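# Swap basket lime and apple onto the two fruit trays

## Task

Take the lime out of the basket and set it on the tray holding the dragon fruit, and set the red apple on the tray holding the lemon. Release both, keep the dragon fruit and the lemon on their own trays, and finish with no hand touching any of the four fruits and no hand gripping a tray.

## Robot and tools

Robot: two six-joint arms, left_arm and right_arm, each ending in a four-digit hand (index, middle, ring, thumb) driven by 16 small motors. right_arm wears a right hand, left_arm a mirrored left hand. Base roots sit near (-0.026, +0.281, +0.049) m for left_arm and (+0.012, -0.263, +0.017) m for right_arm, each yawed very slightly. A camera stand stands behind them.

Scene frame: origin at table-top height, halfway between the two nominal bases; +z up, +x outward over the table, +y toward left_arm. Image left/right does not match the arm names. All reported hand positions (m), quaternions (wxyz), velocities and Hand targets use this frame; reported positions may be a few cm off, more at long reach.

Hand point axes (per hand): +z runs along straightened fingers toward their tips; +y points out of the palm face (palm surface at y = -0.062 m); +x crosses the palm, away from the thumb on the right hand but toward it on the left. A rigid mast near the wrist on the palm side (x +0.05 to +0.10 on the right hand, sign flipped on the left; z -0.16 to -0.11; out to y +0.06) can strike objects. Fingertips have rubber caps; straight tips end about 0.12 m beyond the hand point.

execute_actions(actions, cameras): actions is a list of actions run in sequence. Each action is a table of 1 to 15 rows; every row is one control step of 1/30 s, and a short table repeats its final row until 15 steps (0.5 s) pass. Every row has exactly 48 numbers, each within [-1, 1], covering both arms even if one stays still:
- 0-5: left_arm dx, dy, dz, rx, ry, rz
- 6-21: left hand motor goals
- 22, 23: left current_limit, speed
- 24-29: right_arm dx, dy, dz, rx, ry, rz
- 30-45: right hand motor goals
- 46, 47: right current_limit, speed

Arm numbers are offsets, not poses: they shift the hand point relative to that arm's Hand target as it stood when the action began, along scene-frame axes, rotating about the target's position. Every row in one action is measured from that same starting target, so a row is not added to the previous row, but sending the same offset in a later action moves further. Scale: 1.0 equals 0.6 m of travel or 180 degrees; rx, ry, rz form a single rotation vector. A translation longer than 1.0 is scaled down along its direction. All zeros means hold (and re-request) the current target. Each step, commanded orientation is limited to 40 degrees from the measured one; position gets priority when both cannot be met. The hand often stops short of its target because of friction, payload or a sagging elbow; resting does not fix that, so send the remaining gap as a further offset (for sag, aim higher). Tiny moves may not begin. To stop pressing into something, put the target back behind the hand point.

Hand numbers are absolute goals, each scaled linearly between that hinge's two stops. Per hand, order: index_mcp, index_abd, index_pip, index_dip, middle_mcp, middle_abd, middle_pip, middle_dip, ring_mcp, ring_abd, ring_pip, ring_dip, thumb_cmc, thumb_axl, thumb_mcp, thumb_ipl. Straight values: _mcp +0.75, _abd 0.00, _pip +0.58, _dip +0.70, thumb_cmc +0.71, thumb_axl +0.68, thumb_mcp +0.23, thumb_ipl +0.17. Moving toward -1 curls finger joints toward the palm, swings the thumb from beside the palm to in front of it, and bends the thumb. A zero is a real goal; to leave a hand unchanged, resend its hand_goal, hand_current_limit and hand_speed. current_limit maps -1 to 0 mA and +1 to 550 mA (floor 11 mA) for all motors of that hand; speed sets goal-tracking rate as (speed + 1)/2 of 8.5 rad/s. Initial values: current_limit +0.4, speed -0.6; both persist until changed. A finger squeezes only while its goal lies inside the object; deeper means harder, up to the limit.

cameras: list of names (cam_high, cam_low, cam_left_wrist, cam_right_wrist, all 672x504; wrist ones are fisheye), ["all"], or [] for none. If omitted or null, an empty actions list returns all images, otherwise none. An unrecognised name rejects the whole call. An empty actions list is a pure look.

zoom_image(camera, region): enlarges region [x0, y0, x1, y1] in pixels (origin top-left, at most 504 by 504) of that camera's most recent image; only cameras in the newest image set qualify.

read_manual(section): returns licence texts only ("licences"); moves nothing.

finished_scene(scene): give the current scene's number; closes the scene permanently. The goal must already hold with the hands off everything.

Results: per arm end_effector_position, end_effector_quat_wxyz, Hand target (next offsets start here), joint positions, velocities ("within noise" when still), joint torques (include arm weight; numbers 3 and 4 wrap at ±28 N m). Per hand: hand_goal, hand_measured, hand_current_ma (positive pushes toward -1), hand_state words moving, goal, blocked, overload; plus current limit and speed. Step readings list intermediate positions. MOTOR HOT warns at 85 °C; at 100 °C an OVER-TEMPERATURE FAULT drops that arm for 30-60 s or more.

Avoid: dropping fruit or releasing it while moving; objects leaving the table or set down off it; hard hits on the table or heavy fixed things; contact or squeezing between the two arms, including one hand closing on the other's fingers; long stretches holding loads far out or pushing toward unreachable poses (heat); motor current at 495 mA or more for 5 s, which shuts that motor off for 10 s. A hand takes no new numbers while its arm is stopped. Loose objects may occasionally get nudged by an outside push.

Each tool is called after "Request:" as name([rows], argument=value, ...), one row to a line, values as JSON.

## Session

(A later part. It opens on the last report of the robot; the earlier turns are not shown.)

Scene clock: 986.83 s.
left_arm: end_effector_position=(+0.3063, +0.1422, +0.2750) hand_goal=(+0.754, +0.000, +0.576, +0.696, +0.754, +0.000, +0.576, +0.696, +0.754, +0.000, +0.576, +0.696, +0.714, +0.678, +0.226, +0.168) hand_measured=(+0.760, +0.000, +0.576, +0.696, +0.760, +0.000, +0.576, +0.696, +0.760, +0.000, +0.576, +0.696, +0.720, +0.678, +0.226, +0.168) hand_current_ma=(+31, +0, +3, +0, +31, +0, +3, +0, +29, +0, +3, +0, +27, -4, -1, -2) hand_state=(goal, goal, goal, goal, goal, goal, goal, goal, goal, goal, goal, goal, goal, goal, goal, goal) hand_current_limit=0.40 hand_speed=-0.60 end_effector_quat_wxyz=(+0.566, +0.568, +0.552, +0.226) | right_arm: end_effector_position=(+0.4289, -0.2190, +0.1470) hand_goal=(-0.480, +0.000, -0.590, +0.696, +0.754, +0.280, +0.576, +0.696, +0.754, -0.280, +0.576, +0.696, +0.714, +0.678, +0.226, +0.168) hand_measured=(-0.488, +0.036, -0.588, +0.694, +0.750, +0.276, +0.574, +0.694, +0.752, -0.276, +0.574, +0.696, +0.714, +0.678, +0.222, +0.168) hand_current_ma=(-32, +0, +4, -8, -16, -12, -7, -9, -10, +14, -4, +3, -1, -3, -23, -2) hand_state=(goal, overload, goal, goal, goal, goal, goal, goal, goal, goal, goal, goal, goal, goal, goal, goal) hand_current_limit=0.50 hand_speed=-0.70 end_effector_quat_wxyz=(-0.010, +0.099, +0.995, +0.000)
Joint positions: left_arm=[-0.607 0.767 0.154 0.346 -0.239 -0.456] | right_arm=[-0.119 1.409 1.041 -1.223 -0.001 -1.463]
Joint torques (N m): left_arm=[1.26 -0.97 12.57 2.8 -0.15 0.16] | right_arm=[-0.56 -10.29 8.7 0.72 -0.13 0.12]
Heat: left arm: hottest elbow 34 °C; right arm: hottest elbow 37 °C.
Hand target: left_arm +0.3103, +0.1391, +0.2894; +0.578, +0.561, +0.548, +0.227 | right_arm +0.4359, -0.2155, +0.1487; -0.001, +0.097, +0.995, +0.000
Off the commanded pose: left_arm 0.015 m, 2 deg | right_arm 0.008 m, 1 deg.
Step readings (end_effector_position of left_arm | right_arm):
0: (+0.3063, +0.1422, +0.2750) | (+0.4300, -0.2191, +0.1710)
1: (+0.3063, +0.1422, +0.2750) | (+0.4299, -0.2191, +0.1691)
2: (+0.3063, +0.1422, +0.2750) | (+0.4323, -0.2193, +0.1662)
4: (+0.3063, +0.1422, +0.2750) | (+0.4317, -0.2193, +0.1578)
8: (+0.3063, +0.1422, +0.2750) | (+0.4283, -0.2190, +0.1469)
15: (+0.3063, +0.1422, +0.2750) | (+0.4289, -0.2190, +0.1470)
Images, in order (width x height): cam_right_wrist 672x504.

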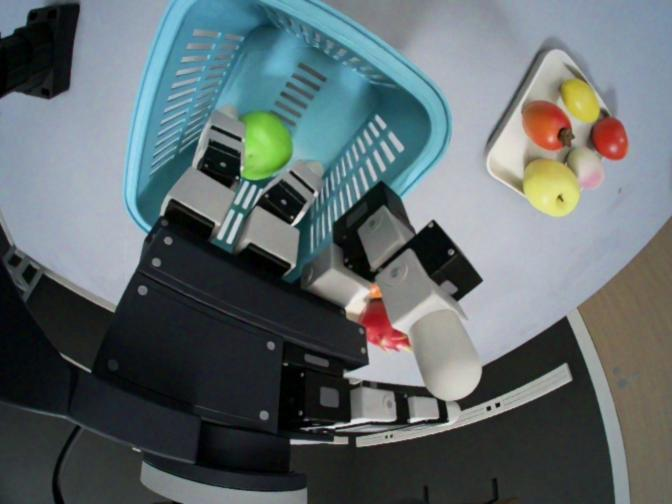

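Request:
execute_actions([
  [[0,0,0,0,0,0,0.754,0,0.576,0.696,0.754,0,0.576,0.696,0.754,0,0.576,0.696,0.714,0.678,0.226,0.168,0.4,-0.6,-0.012,0,0.001,0,0,0,-0.48,0,-0.59,0.696,0.754,0.28,0.576,0.696,0.754,-0.28,0.576,0.696,0.714,0.678,0.226,0.168,0.5,-0.7]],
  [[0,0,0,0,0,0,0.754,0,0.576,0.696,0.754,0,0.576,0.696,0.754,0,0.576,0.696,0.714,0.678,0.226,0.168,0.4,-0.6,0,0,0,0,0,0,-0.48,0,-0.59,0.696,0.754,0.16,0.576,0.696,0.754,-0.2,0.576,0.696,0.714,0.678,0.226,0.168,0.6,-0.9]],
  [[0,0,0,0,0,0,0.754,0,0.576,0.696,0.754,0,0.576,0.696,0.754,0,0.576,0.696,0.714,0.678,0.226,0.168,0.4,-0.6,0,0,0,0,0,0,-0.48,0,-0.59,0.696,0.754,0.04,0.576,0.696,0.754,-0.1,0.576,0.696,0.714,0.678,0.226,0.168,0.65,-0.9]],
], cameras=["cam_right_wrist"])

Request:
zoom_image(camera="cam_right_wrist", region=[170, 30, 420, 220])

Scene clock: 1001.27 s.
left_arm: end_effector_position=(+0.3063, +0.1422, +0.2750) hand_goal=(+0.754, +0.000, +0.576, +0.696, +0.754, +0.000, +0.576, +0.696, +0.754, +0.000, +0.576, +0.696, +0.714, +0.678, +0.226, +0.168) hand_measured=(+0.760, +0.000, +0.576, +0.696, +0.760, +0.000, +0.576, +0.696, +0.760, +0.000, +0.576, +0.696, +0.720, +0.678, +0.226, +0.168) hand_current_ma=(+31, +0, +3, +0, +31, +0, +3, +0, +29, +0, +3, +0, +27, -4, -1, -2) hand_state=(goal, goal, goal, goal, goal, goal, goal, goal, goal, goal, goal, goal, goal, goal, goal, goal) hand_current_limit=0.40 hand_speed=-0.60 end_effector_quat_wxyz=(+0.566, +0.568, +0.552, +0.226) | right_arm: end_effector_position=(+0.4267, -0.2189, +0.1470) hand_goal=(-0.480, +0.000, -0.590, +0.696, +0.754, +0.040, +0.576, +0.696, +0.754, -0.100, +0.576, +0.696, +0.714, +0.678, +0.226, +0.168) hand_measured=(-0.488, +0.036, -0.588, +0.694, +0.750, +0.144, +0.574, +0.694, +0.750, -0.220, +0.574, +0.696, +0.714, +0.678, +0.222, +0.168) hand_current_ma=(-32, +0, +4, -8, -16, +411, -7, -9, -12, -454, -4, +3, -1, -3, -23, -2) hand_state=(goal, overload, goal, goal, goal, blocked, goal, goal, goal, blocked, goal, goal, goal, goal, goal, goal) hand_current_limit=0.65 hand_speed=-0.90 end_effector_quat_wxyz=(-0.008, +0.100, +0.995, +0.000)
Joint positions: left_arm=[-0.607 0.767 0.154 0.346 -0.239 -0.456] | right_arm=[-0.119 1.401 1.033 -1.22 -0.001 -1.463]
Joint torques (N m): left_arm=[1.32 -0.91 12.55 2.8 -0.14 0.17] | right_arm=[-0.56 -11.11 7.98 0.5 -0.13 0.11]
Heat: left arm: hottest elbow 34 °C; right arm: hottest elbow 37 °C.
Hand target: left_arm +0.3103, +0.1391, +0.2894; +0.578, +0.561, +0.548, +0.227 | right_arm +0.4289, -0.2155, +0.1495; +0.000, +0.098, +0.995, +0.000
Off the commanded pose: left_arm 0.015 m, 2 deg | right_arm 0.005 m, 1 deg.
Step readings (end_effector_position of left_arm | right_arm):
0: (+0.3063, +0.1422, +0.2750) | (+0.4289, -0.2190, +0.1470)
1: (+0.3063, +0.1422, +0.2750) | (+0.4287, -0.2190, +0.1468)
2: (+0.3063, +0.1422, +0.2750) | (+0.4285, -0.2190, +0.1467)
4: (+0.3063, +0.1422, +0.2750) | (+0.4279, -0.2189, +0.1468)
8: (+0.3063, +0.1422, +0.2750) | (+0.4271, -0.2189, +0.1468)
15: (+0.3063, +0.1422, +0.2750) | (+0.4271, -0.2189, +0.1468)
16: (+0.3063, +0.1422, +0.2750) | (+0.4271, -0.2189, +0.1468)
17: (+0.3063, +0.1422, +0.2750) | (+0.4271, -0.2189, +0.1468)
19: (+0.3063, +0.1422, +0.2750) | (+0.4271, -0.2189, +0.1468)
23: (+0.3063, +0.1422, +0.2750) | (+0.4272, -0.2189, +0.1470)
30: (+0.3063, +0.1422, +0.2750) | (+0.4272, -0.2189, +0.1470)
31: (+0.3063, +0.1422, +0.2750) | (+0.4272, -0.2189, +0.1470)
32: (+0.3063, +0.1422, +0.2750) | (+0.4270, -0.2189, +0.1468)
34: (+0.3063, +0.1422, +0.2750) | (+0.4269, -0.2189, +0.1468)
38: (+0.3063, +0.1422, +0.2750) | (+0.4267, -0.2189, +0.1470)
45: (+0.3063, +0.1422, +0.2750) | (+0.4267, -0.2189, +0.1470)
Images, in order (width x height): cam_right_wrist 672x504.

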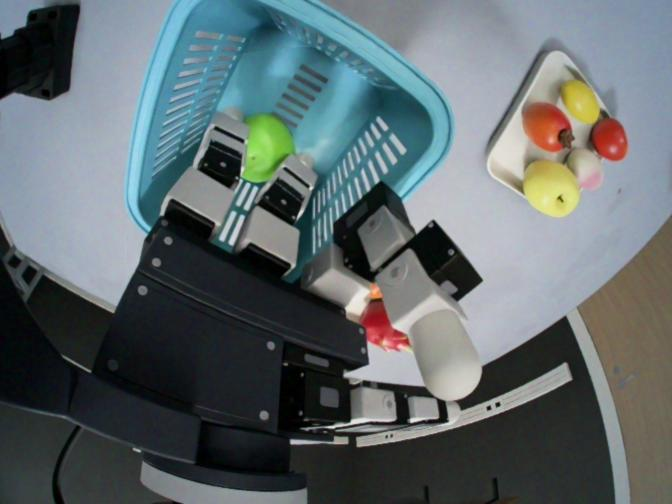

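Scaled by 2.016 from the camera's 672x504 image, which has a finer 960x720 frame.

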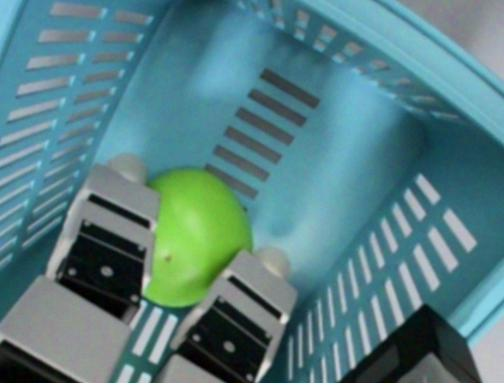

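Request:
execute_actions([
  [[0,0,0,0,0,0,0.754,0,0.576,0.696,0.754,0,0.576,0.696,0.754,0,0.576,0.696,0.714,0.678,0.226,0.168,0.4,-0.6,0,0,0,0,0,0,-0.48,0,-0.59,0.696,0.754,0.0,0.576,0.696,0.754,-0.08,0.576,0.696,0.714,0.678,0.226,0.168,0.75,-0.85]],
  [[0,0,0,0,0,0,0.754,0,0.576,0.696,0.754,0,0.576,0.696,0.754,0,0.576,0.696,0.714,0.678,0.226,0.168,0.4,-0.6,0,0,0.03,0,0,0,-0.48,0,-0.59,0.696,0.754,0.0,0.576,0.696,0.754,-0.08,0.576,0.696,0.714,0.678,0.226,0.168,0.75,-0.85]],
  [[0,0,0,0,0,0,0.754,0,0.576,0.696,0.754,0,0.576,0.696,0.754,0,0.576,0.696,0.714,0.678,0.226,0.168,0.4,-0.6,0,0,0.03,0,0,0,-0.48,0,-0.59,0.696,0.754,0.0,0.576,0.696,0.754,-0.08,0.576,0.696,0.714,0.678,0.226,0.168,0.75,-0.85]],
], cameras=["cam_right_wrist"])

Request:
zoom_image(camera="cam_right_wrist", region=[170, 30, 420, 220])

Scene clock: 1007.70 s.
left_arm: end_effector_position=(+0.3063, +0.1422, +0.2750) hand_goal=(+0.754, +0.000, +0.576, +0.696, +0.754, +0.000, +0.576, +0.696, +0.754, +0.000, +0.576, +0.696, +0.714, +0.678, +0.226, +0.168) hand_measured=(+0.760, +0.000, +0.576, +0.696, +0.760, +0.000, +0.576, +0.696, +0.760, +0.000, +0.576, +0.696, +0.720, +0.678, +0.226, +0.168) hand_current_ma=(+31, +0, +3, +0, +31, +0, +3, +0, +29, +0, +3, +0, +27, -4, -1, -2) hand_state=(goal, goal, goal, goal, goal, goal, goal, goal, goal, goal, goal, goal, goal, goal, goal, goal) hand_current_limit=0.40 hand_speed=-0.60 end_effector_quat_wxyz=(+0.566, +0.568, +0.552, +0.226) | right_arm: end_effector_position=(+0.4168, -0.2176, +0.1649) hand_goal=(-0.480, +0.000, -0.590, +0.696, +0.754, +0.000, +0.576, +0.696, +0.754, -0.080, +0.576, +0.696, +0.714, +0.678, +0.226, +0.168) hand_measured=(-0.472, +0.036, -0.588, +0.694, +0.746, +0.082, +0.574, +0.694, +0.748, -0.158, +0.574, +0.696, +0.714, +0.678, +0.222, +0.168) hand_current_ma=(+28, +0, +4, -8, -30, +320, -8, -9, -24, -303, -6, +1, -1, -3, -23, -2) hand_state=(goal, overload, goal, goal, goal, blocked, goal, goal, goal, blocked, goal, goal, goal, goal, goal, goal) hand_current_limit=0.75 hand_speed=-0.85 end_effector_quat_wxyz=(-0.020, +0.099, +0.995, +0.001)
Joint positions: left_arm=[-0.607 0.767 0.154 0.346 -0.239 -0.456] | right_arm=[-0.118 1.373 1.057 -1.295 -0.001 -1.463]
Joint torques (N m): left_arm=[1.44 -0.91 12.55 2.74 -0.13 0.18] | right_arm=[-0.56 -11.22 11.7 -0.65 -0.13 0.11]
Heat: left arm: hottest elbow 34 °C; right arm: hottest elbow 36 °C.
Hand target: left_arm +0.3103, +0.1391, +0.2894; +0.578, +0.561, +0.548, +0.227 | right_arm +0.4288, -0.2154, +0.1854; +0.000, +0.097, +0.995, +0.000
Off the commanded pose: left_arm 0.015 m, 2 deg | right_arm 0.024 m, 2 deg.
Step readings (end_effector_position of left_arm | right_arm):
0: (+0.3063, +0.1422, +0.2750) | (+0.4267, -0.2189, +0.1470)
1: (+0.3063, +0.1422, +0.2750) | (+0.4267, -0.2189, +0.1470)
2: (+0.3063, +0.1422, +0.2750) | (+0.4267, -0.2189, +0.1470)
4: (+0.3063, +0.1422, +0.2750) | (+0.4267, -0.2189, +0.1470)
8: (+0.3063, +0.1422, +0.2750) | (+0.4267, -0.2189, +0.1470)
15: (+0.3063, +0.1422, +0.2750) | (+0.4267, -0.2189, +0.1470)
16: (+0.3063, +0.1422, +0.2750) | (+0.4260, -0.2188, +0.1472)
17: (+0.3063, +0.1422, +0.2750) | (+0.4244, -0.2186, +0.1474)
19: (+0.3063, +0.1422, +0.2750) | (+0.4222, -0.2184, +0.1485)
23: (+0.3063, +0.1422, +0.2750) | (+0.4203, -0.2183, +0.1495)
30: (+0.3063, +0.1422, +0.2750) | (+0.4203, -0.2183, +0.1495)
31: (+0.3063, +0.1422, +0.2750) | (+0.4191, -0.2182, +0.1500)
32: (+0.3063, +0.1422, +0.2750) | (+0.4172, -0.2180, +0.1511)
34: (+0.3063, +0.1422, +0.2750) | (+0.4146, -0.2177, +0.1544)
38: (+0.3063, +0.1422, +0.2750) | (+0.4140, -0.2177, +0.1605)
45: (+0.3063, +0.1422, +0.2750) | (+0.4167, -0.2178, +0.1647)
Images, in order (width x height): cam_right_wrist 672x504.

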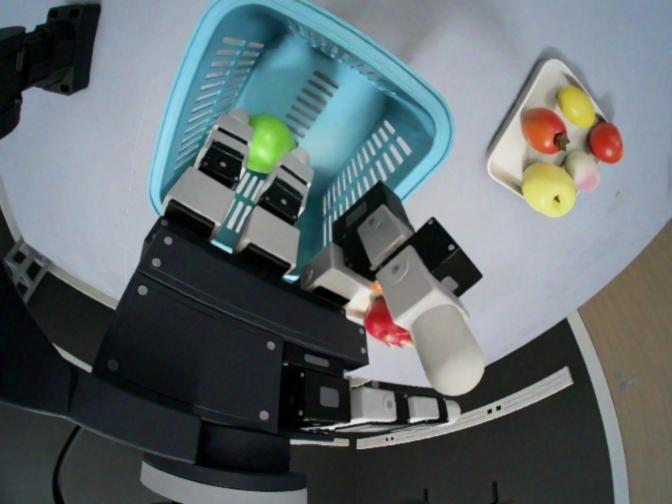

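Scaled by 2.016 from the camera's 672x504 image, which has a finer 960x720 frame.

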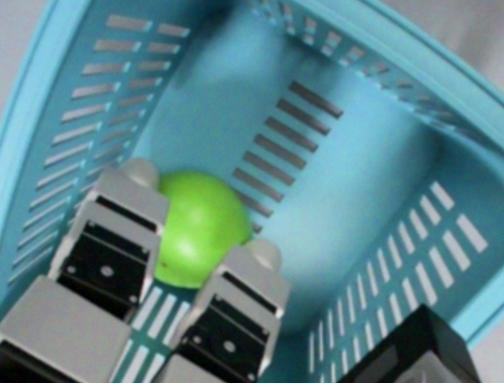

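Request:
execute_actions([
  [[0,0,0,0,0,0,0.754,0,0.576,0.696,0.754,0,0.576,0.696,0.754,0,0.576,0.696,0.714,0.678,0.226,0.168,0.4,-0.6,0,0,0.04,0,0,0,-0.48,0,-0.59,0.696,0.754,0.28,0.576,0.696,0.754,-0.28,0.576,0.696,0.714,0.678,0.226,0.168,0.5,-0.7]],
  [[0,0,0,0,0,0,0.754,0,0.576,0.696,0.754,0,0.576,0.696,0.754,0,0.576,0.696,0.714,0.678,0.226,0.168,0.4,-0.6,-0.03,-0.035,0,0,0,0,-0.48,0,-0.59,0.696,0.754,0.28,0.576,0.696,0.754,-0.28,0.576,0.696,0.714,0.678,0.226,0.168,0.5,-0.7]],
], cameras=["cam_right_wrist"])

Request:
zoom_image(camera="cam_right_wrist", region=[170, 30, 420, 220])

Scene clock: 1068.17 s.
left_arm: end_effector_position=(+0.3063, +0.1422, +0.2750) hand_goal=(+0.754, +0.000, +0.576, +0.696, +0.754, +0.000, +0.576, +0.696, +0.754, +0.000, +0.576, +0.696, +0.714, +0.678, +0.226, +0.168) hand_measured=(+0.760, +0.000, +0.576, +0.696, +0.760, +0.000, +0.576, +0.696, +0.760, +0.000, +0.576, +0.696, +0.720, +0.678, +0.226, +0.168) hand_current_ma=(+31, +0, +3, +0, +31, +0, +3, +0, +29, +0, +3, +0, +27, -4, -1, -2) hand_state=(goal, goal, goal, goal, goal, goal, goal, goal, goal, goal, goal, goal, goal, goal, goal, goal) hand_current_limit=0.40 hand_speed=-0.60 end_effector_quat_wxyz=(+0.566, +0.568, +0.552, +0.226) | right_arm: end_effector_position=(+0.4119, -0.2349, +0.2026) hand_goal=(-0.480, +0.000, -0.590, +0.696, +0.754, +0.280, +0.576, +0.696, +0.754, -0.280, +0.576, +0.696, +0.714, +0.678, +0.226, +0.168) hand_measured=(-0.472, +0.036, -0.588, +0.694, +0.750, +0.276, +0.574, +0.694, +0.750, -0.274, +0.574, +0.696, +0.714, +0.678, +0.222, +0.168) hand_current_ma=(+32, +0, +4, -8, -16, -15, -8, -9, -16, +18, -6, +1, -1, -3, -23, -2) hand_state=(goal, overload, goal, goal, goal, goal, goal, goal, goal, goal, goal, goal, goal, goal, goal, goal) hand_current_limit=0.50 hand_speed=-0.70 end_effector_quat_wxyz=(-0.003, +0.100, +0.995, +0.000)
Joint positions: left_arm=[-0.607 0.767 0.154 0.346 -0.239 -0.456] | right_arm=[-0.166 1.316 1.103 -1.363 0 -1.51]
Joint torques (N m): left_arm=[1.2 -0.85 12.64 2.73 -0.14 0.18] | right_arm=[-1.55 -10.29 9.31 -0.57 -0.15 -0.02]
Heat: left arm: hottest elbow 34 °C; right arm: hottest elbow 40 °C.
Hand target: left_arm +0.3103, +0.1391, +0.2894; +0.578, +0.561, +0.548, +0.227 | right_arm +0.4108, -0.2365, +0.2094; +0.000, +0.097, +0.995, +0.000
Off the commanded pose: left_arm 0.015 m, 2 deg | right_arm 0.007 m, 0 deg.
Step readings (end_effector_position of left_arm | right_arm):
0: (+0.3063, +0.1422, +0.2750) | (+0.4168, -0.2176, +0.1649)
1: (+0.3063, +0.1422, +0.2750) | (+0.4161, -0.2175, +0.1663)
2: (+0.3063, +0.1422, +0.2750) | (+0.4144, -0.2174, +0.1690)
4: (+0.3063, +0.1422, +0.2750) | (+0.4136, -0.2174, +0.1760)
8: (+0.3063, +0.1422, +0.2750) | (+0.4174, -0.2177, +0.1879)
15: (+0.3063, +0.1422, +0.2750) | (+0.4177, -0.2177, +0.1896)
16: (+0.3063, +0.1422, +0.2750) | (+0.4172, -0.2185, +0.1900)
17: (+0.3063, +0.1422, +0.2750) | (+0.4162, -0.2201, +0.1908)
19: (+0.3063, +0.1422, +0.2750) | (+0.4144, -0.2262, +0.1939)
23: (+0.3063, +0.1422, +0.2750) | (+0.4128, -0.2350, +0.2013)
30: (+0.3063, +0.1422, +0.2750) | (+0.4120, -0.2350, +0.2026)
Images, in order (width x height): cam_right_wrist 672x504.

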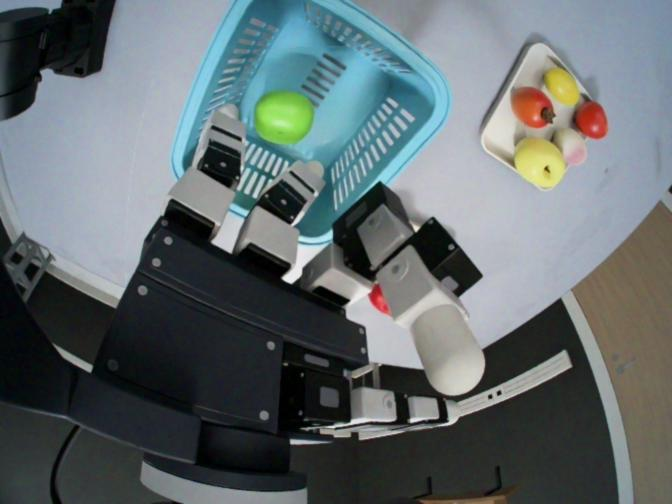

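Scaled by 2.016 from the camera's 672x504 image, which has a finer 960x720 frame.

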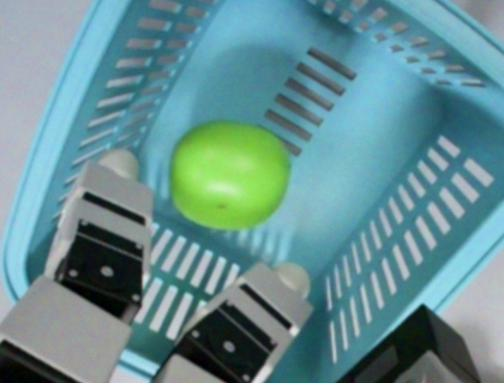

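Request:
execute_actions([
  [[0,0,0,0,0,0,0.754,0,0.576,0.696,0.754,0,0.576,0.696,0.754,0,0.576,0.696,0.714,0.678,0.226,0.168,0.4,-0.6,0,0,-0.065,0,0,0,-0.48,0,-0.59,0.696,0.754,0.28,0.576,0.696,0.754,-0.28,0.576,0.696,0.714,0.678,0.226,0.168,0.5,-0.7]],
  [[0,0,0,0,0,0,0.754,0,0.576,0.696,0.754,0,0.576,0.696,0.754,0,0.576,0.696,0.714,0.678,0.226,0.168,0.4,-0.6,0,0,-0.035,0,0,0,-0.48,0,-0.59,0.696,0.754,0.28,0.576,0.696,0.754,-0.28,0.576,0.696,0.714,0.678,0.226,0.168,0.5,-0.7]],
], cameras=["cam_right_wrist"])

Request:
zoom_image(camera="cam_right_wrist", region=[170, 30, 420, 220])

Scene clock: 1076.53 s.
left_arm: end_effector_position=(+0.3063, +0.1422, +0.2750) hand_goal=(+0.754, +0.000, +0.576, +0.696, +0.754, +0.000, +0.576, +0.696, +0.754, +0.000, +0.576, +0.696, +0.714, +0.678, +0.226, +0.168) hand_measured=(+0.760, +0.000, +0.576, +0.696, +0.760, +0.000, +0.576, +0.696, +0.760, +0.000, +0.576, +0.696, +0.720, +0.678, +0.226, +0.168) hand_current_ma=(+31, +0, +3, +0, +31, +0, +3, +0, +29, +0, +3, +0, +27, -4, -1, -2) hand_state=(goal, goal, goal, goal, goal, goal, goal, goal, goal, goal, goal, goal, goal, goal, goal, goal) hand_current_limit=0.40 hand_speed=-0.60 end_effector_quat_wxyz=(+0.566, +0.568, +0.552, +0.226) | right_arm: end_effector_position=(+0.4040, -0.2338, +0.1464) hand_goal=(-0.480, +0.000, -0.590, +0.696, +0.754, +0.280, +0.576, +0.696, +0.754, -0.280, +0.576, +0.696, +0.714, +0.678, +0.226, +0.168) hand_measured=(-0.472, +0.036, -0.588, +0.694, +0.750, +0.276, +0.574, +0.694, +0.750, -0.276, +0.574, +0.696, +0.714, +0.678, +0.222, +0.168) hand_current_ma=(+33, +0, +4, -8, -15, -9, -8, -9, -12, +9, -5, +1, -1, -3, -23, -2) hand_state=(goal, overload, goal, goal, goal, goal, goal, goal, goal, goal, goal, goal, goal, goal, goal, goal) hand_current_limit=0.50 hand_speed=-0.70 end_effector_quat_wxyz=(-0.012, +0.099, +0.995, +0.001)
Joint positions: left_arm=[-0.607 0.767 0.154 0.346 -0.239 -0.456] | right_arm=[-0.166 1.351 0.983 -1.226 0 -1.511]
Joint torques (N m): left_arm=[1.32 -0.91 12.57 2.8 -0.16 0.17] | right_arm=[-1.61 -9.47 8.77 0.73 -0.15 0.01]
Heat: left arm: hottest elbow 34 °C; right arm: hottest elbow 39 °C.
Hand target: left_arm +0.3103, +0.1391, +0.2894; +0.578, +0.561, +0.548, +0.227 | right_arm +0.4108, -0.2365, +0.1494; +0.000, +0.097, +0.995, +0.000
Off the commanded pose: left_arm 0.015 m, 2 deg | right_arm 0.008 m, 1 deg.
Step readings (end_effector_position of left_arm | right_arm):
0: (+0.3063, +0.1422, +0.2750) | (+0.4118, -0.2349, +0.2026)
1: (+0.3063, +0.1422, +0.2750) | (+0.4113, -0.2348, +0.1995)
2: (+0.3063, +0.1422, +0.2750) | (+0.4127, -0.2350, +0.1957)
4: (+0.3063, +0.1422, +0.2750) | (+0.4094, -0.2346, +0.1821)
8: (+0.3063, +0.1422, +0.2750) | (+0.4024, -0.2336, +0.1655)
15: (+0.3063, +0.1422, +0.2750) | (+0.4031, -0.2337, +0.1643)
16: (+0.3063, +0.1422, +0.2750) | (+0.4032, -0.2337, +0.1627)
17: (+0.3063, +0.1422, +0.2750) | (+0.4055, -0.2340, +0.1608)
19: (+0.3063, +0.1422, +0.2750) | (+0.4059, -0.2341, +0.1546)
23: (+0.3063, +0.1422, +0.2750) | (+0.4036, -0.2337, +0.1466)
30: (+0.3063, +0.1422, +0.2750) | (+0.4040, -0.2338, +0.1464)
Images, in order (width x height): cam_right_wrist 672x504.

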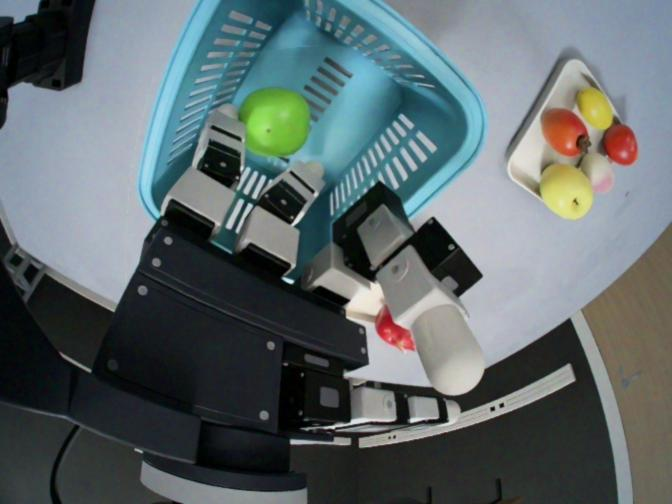

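Scaled by 2.016 from the camera's 672x504 image, which has a finer 960x720 frame.

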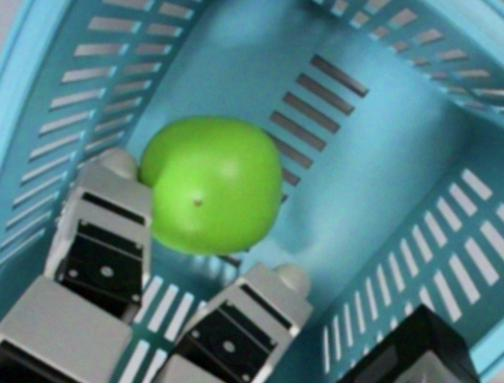

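Request:
execute_actions([
  [[0,0,0,0,0,0,0.754,0,0.576,0.696,0.754,0,0.576,0.696,0.754,0,0.576,0.696,0.714,0.678,0.226,0.168,0.4,-0.6,0,0,0,0,0,0,-0.48,0,-0.59,0.696,0.754,0.32,0.576,0.696,0.754,-0.34,0.576,0.696,0.714,0.678,0.226,0.168,0.5,-0.7]],
  [[0,0,0,0,0,0,0.754,0,0.576,0.696,0.754,0,0.576,0.696,0.754,0,0.576,0.696,0.714,0.678,0.226,0.168,0.4,-0.6,-0.015,0.035,0,0,0,0,-0.48,0,-0.59,0.696,0.754,0.32,0.576,0.696,0.754,-0.34,0.576,0.696,0.714,0.678,0.226,0.168,0.5,-0.7]],
], cameras=["cam_right_wrist"])

Request:
zoom_image(camera="cam_right_wrist", region=[170, 30, 420, 220])

Scene clock: 1125.10 s.
left_arm: end_effector_position=(+0.3063, +0.1422, +0.2750) hand_goal=(+0.754, +0.000, +0.576, +0.696, +0.754, +0.000, +0.576, +0.696, +0.754, +0.000, +0.576, +0.696, +0.714, +0.678, +0.226, +0.168) hand_measured=(+0.760, +0.000, +0.576, +0.696, +0.760, +0.000, +0.576, +0.696, +0.760, +0.000, +0.576, +0.696, +0.720, +0.678, +0.226, +0.168) hand_current_ma=(+31, +0, +3, +0, +31, +0, +3, +0, +29, +0, +3, +0, +27, -4, -1, -2) hand_state=(goal, goal, goal, goal, goal, goal, goal, goal, goal, goal, goal, goal, goal, goal, goal, goal) hand_current_limit=0.40 hand_speed=-0.60 end_effector_quat_wxyz=(+0.566, +0.568, +0.552, +0.226) | right_arm: end_effector_position=(+0.3986, -0.2176, +0.1448) hand_goal=(-0.480, +0.000, -0.590, +0.696, +0.754, +0.320, +0.576, +0.696, +0.754, -0.340, +0.576, +0.696, +0.714, +0.678, +0.226, +0.168) hand_measured=(-0.472, +0.036, -0.588, +0.694, +0.750, +0.314, +0.574, +0.694, +0.760, -0.328, +0.578, +0.696, +0.714, +0.678, +0.222, +0.168) hand_current_ma=(+33, +0, +4, -8, -12, -16, -8, -9, +27, +39, +9, +1, -1, -3, -23, -2) hand_state=(goal, overload, goal, goal, goal, goal, goal, goal, goal, goal, goal, goal, goal, goal, goal, goal) hand_current_limit=0.50 hand_speed=-0.70 end_effector_quat_wxyz=(-0.009, +0.095, +0.995, -0.001)
Joint positions: left_arm=[-0.607 0.767 0.154 0.346 -0.239 -0.456] | right_arm=[-0.123 1.333 0.962 -1.219 0.001 -1.476]
Joint torques (N m): left_arm=[1.44 -0.91 12.56 2.76 -0.14 0.16] | right_arm=[-0.79 -10.05 8.2 0.32 -0.22 0.16]
Heat: left arm: hottest elbow 34 °C; right arm: hottest elbow 37 °C.
Hand target: left_arm +0.3103, +0.1391, +0.2894; +0.578, +0.561, +0.548, +0.227 | right_arm +0.4018, -0.2155, +0.1494; +0.000, +0.098, +0.995, +0.000
Off the commanded pose: left_arm 0.015 m, 2 deg | right_arm 0.006 m, 1 deg.
Step readings (end_effector_position of left_arm | right_arm):
0: (+0.3063, +0.1422, +0.2750) | (+0.4040, -0.2338, +0.1464)
1: (+0.3063, +0.1422, +0.2750) | (+0.4040, -0.2338, +0.1464)
2: (+0.3063, +0.1422, +0.2750) | (+0.4042, -0.2338, +0.1464)
4: (+0.3063, +0.1422, +0.2750) | (+0.4051, -0.2339, +0.1464)
8: (+0.3063, +0.1422, +0.2750) | (+0.4052, -0.2340, +0.1465)
15: (+0.3063, +0.1422, +0.2750) | (+0.4052, -0.2340, +0.1465)
16: (+0.3063, +0.1422, +0.2750) | (+0.4046, -0.2331, +0.1459)
17: (+0.3063, +0.1422, +0.2750) | (+0.4035, -0.2316, +0.1450)
19: (+0.3063, +0.1422, +0.2750) | (+0.4012, -0.2251, +0.1449)
23: (+0.3063, +0.1422, +0.2750) | (+0.3980, -0.2174, +0.1448)
30: (+0.3063, +0.1422, +0.2750) | (+0.3985, -0.2175, +0.1448)
Images, in order (width x height): cam_right_wrist 672x504.

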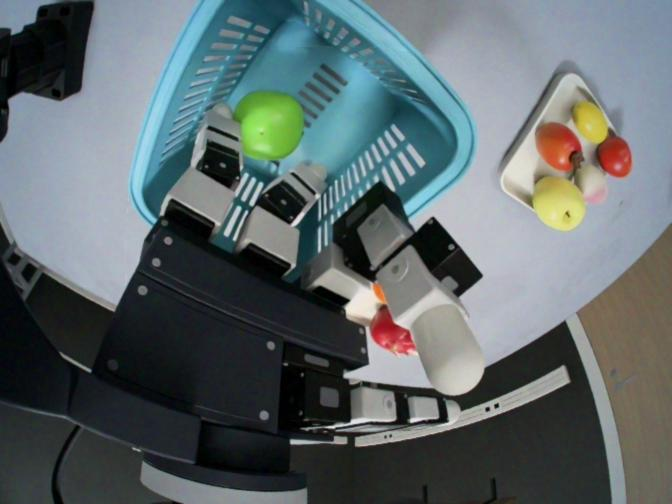

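Scaled by 2.016 from the camera's 672x504 image, which has a finer 960x720 frame.

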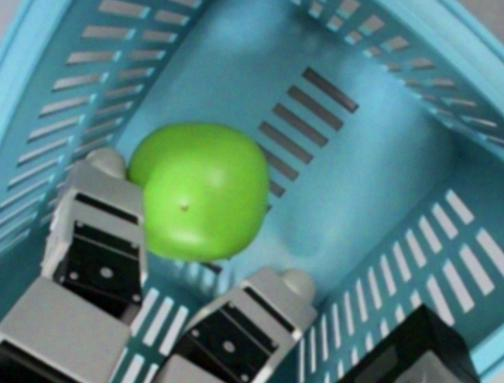

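Request:
execute_actions([
  [[0,0,0,0,0,0,0.754,0,0.576,0.696,0.754,0,0.576,0.696,0.754,0,0.576,0.696,0.714,0.678,0.226,0.168,0.4,-0.6,-0.014,0,0,0,0,0,-0.48,0,-0.59,0.696,0.754,0.32,0.576,0.696,0.754,-0.34,0.576,0.696,0.714,0.678,0.226,0.168,0.5,-0.8]],
  [[0,0,0,0,0,0,0.754,0,0.576,0.696,0.754,0,0.576,0.696,0.754,0,0.576,0.696,0.714,0.678,0.226,0.168,0.4,-0.6,0,0.0277,0,0,0,0,-0.48,0,-0.59,0.696,0.754,0.32,0.576,0.696,0.754,-0.34,0.576,0.696,0.714,0.678,0.226,0.168,0.5,-0.8]],
], cameras=["cam_right_wrist"])

Request:
zoom_image(camera="cam_right_wrist", region=[170, 30, 420, 220])

Scene clock: 1155.70 s.
left_arm: end_effector_position=(+0.3063, +0.1422, +0.2750) hand_goal=(+0.754, +0.000, +0.576, +0.696, +0.754, +0.000, +0.576, +0.696, +0.754, +0.000, +0.576, +0.696, +0.714, +0.678, +0.226, +0.168) hand_measured=(+0.760, +0.000, +0.576, +0.696, +0.760, +0.000, +0.576, +0.696, +0.760, +0.000, +0.576, +0.696, +0.720, +0.678, +0.226, +0.168) hand_current_ma=(+31, +0, +3, +0, +31, +0, +3, +0, +29, +0, +3, +0, +27, -4, -1, -2) hand_state=(goal, goal, goal, goal, goal, goal, goal, goal, goal, goal, goal, goal, goal, goal, goal, goal) hand_current_limit=0.40 hand_speed=-0.60 end_effector_quat_wxyz=(+0.566, +0.568, +0.552, +0.226) | right_arm: end_effector_position=(+0.3909, -0.2015, +0.1445) hand_goal=(-0.480, +0.000, -0.590, +0.696, +0.754, +0.320, +0.576, +0.696, +0.754, -0.340, +0.576, +0.696, +0.714, +0.678, +0.226, +0.168) hand_measured=(-0.472, +0.036, -0.588, +0.694, +0.752, +0.316, +0.574, +0.694, +0.766, -0.334, +0.582, +0.696, +0.714, +0.678, +0.222, +0.168) hand_current_ma=(+33, +0, +4, -8, -10, -15, -8, -9, +51, +23, +19, +2, -1, -3, -23, -2) hand_state=(goal, overload, goal, goal, goal, goal, goal, goal, goal, goal, goal, goal, goal, goal, goal, goal) hand_current_limit=0.50 hand_speed=-0.80 end_effector_quat_wxyz=(-0.008, +0.094, +0.996, -0.002)
Joint positions: left_arm=[-0.607 0.767 0.154 0.346 -0.239 -0.456] | right_arm=[-0.077 1.308 0.939 -1.218 0.003 -1.433]
Joint torques (N m): left_arm=[1.2 -1.03 12.57 2.74 -0.15 0.16] | right_arm=[-0.85 -9.93 8.18 0.2 -0.28 0.2]
Heat: left arm: hottest elbow 34 °C; right arm: hottest elbow 36 °C.
Hand target: left_arm +0.3103, +0.1391, +0.2894; +0.578, +0.561, +0.548, +0.227 | right_arm +0.3933, -0.1988, +0.1494; +0.000, +0.097, +0.995, +0.000
Off the commanded pose: left_arm 0.015 m, 2 deg | right_arm 0.006 m, 1 deg.
Step readings (end_effector_position of left_arm | right_arm):
0: (+0.3063, +0.1422, +0.2750) | (+0.3986, -0.2176, +0.1448)
1: (+0.3063, +0.1422, +0.2750) | (+0.3977, -0.2175, +0.1443)
2: (+0.3063, +0.1422, +0.2750) | (+0.3966, -0.2174, +0.1443)
4: (+0.3063, +0.1422, +0.2750) | (+0.3945, -0.2172, +0.1459)
8: (+0.3063, +0.1422, +0.2750) | (+0.3910, -0.2169, +0.1452)
15: (+0.3063, +0.1422, +0.2750) | (+0.3907, -0.2169, +0.1449)
16: (+0.3063, +0.1422, +0.2750) | (+0.3908, -0.2163, +0.1447)
17: (+0.3063, +0.1422, +0.2750) | (+0.3911, -0.2149, +0.1445)
19: (+0.3063, +0.1422, +0.2750) | (+0.3906, -0.2083, +0.1442)
23: (+0.3063, +0.1422, +0.2750) | (+0.3903, -0.2013, +0.1444)
30: (+0.3063, +0.1422, +0.2750) | (+0.3909, -0.2015, +0.1445)
Images, in order (width x height): cam_right_wrist 672x504.

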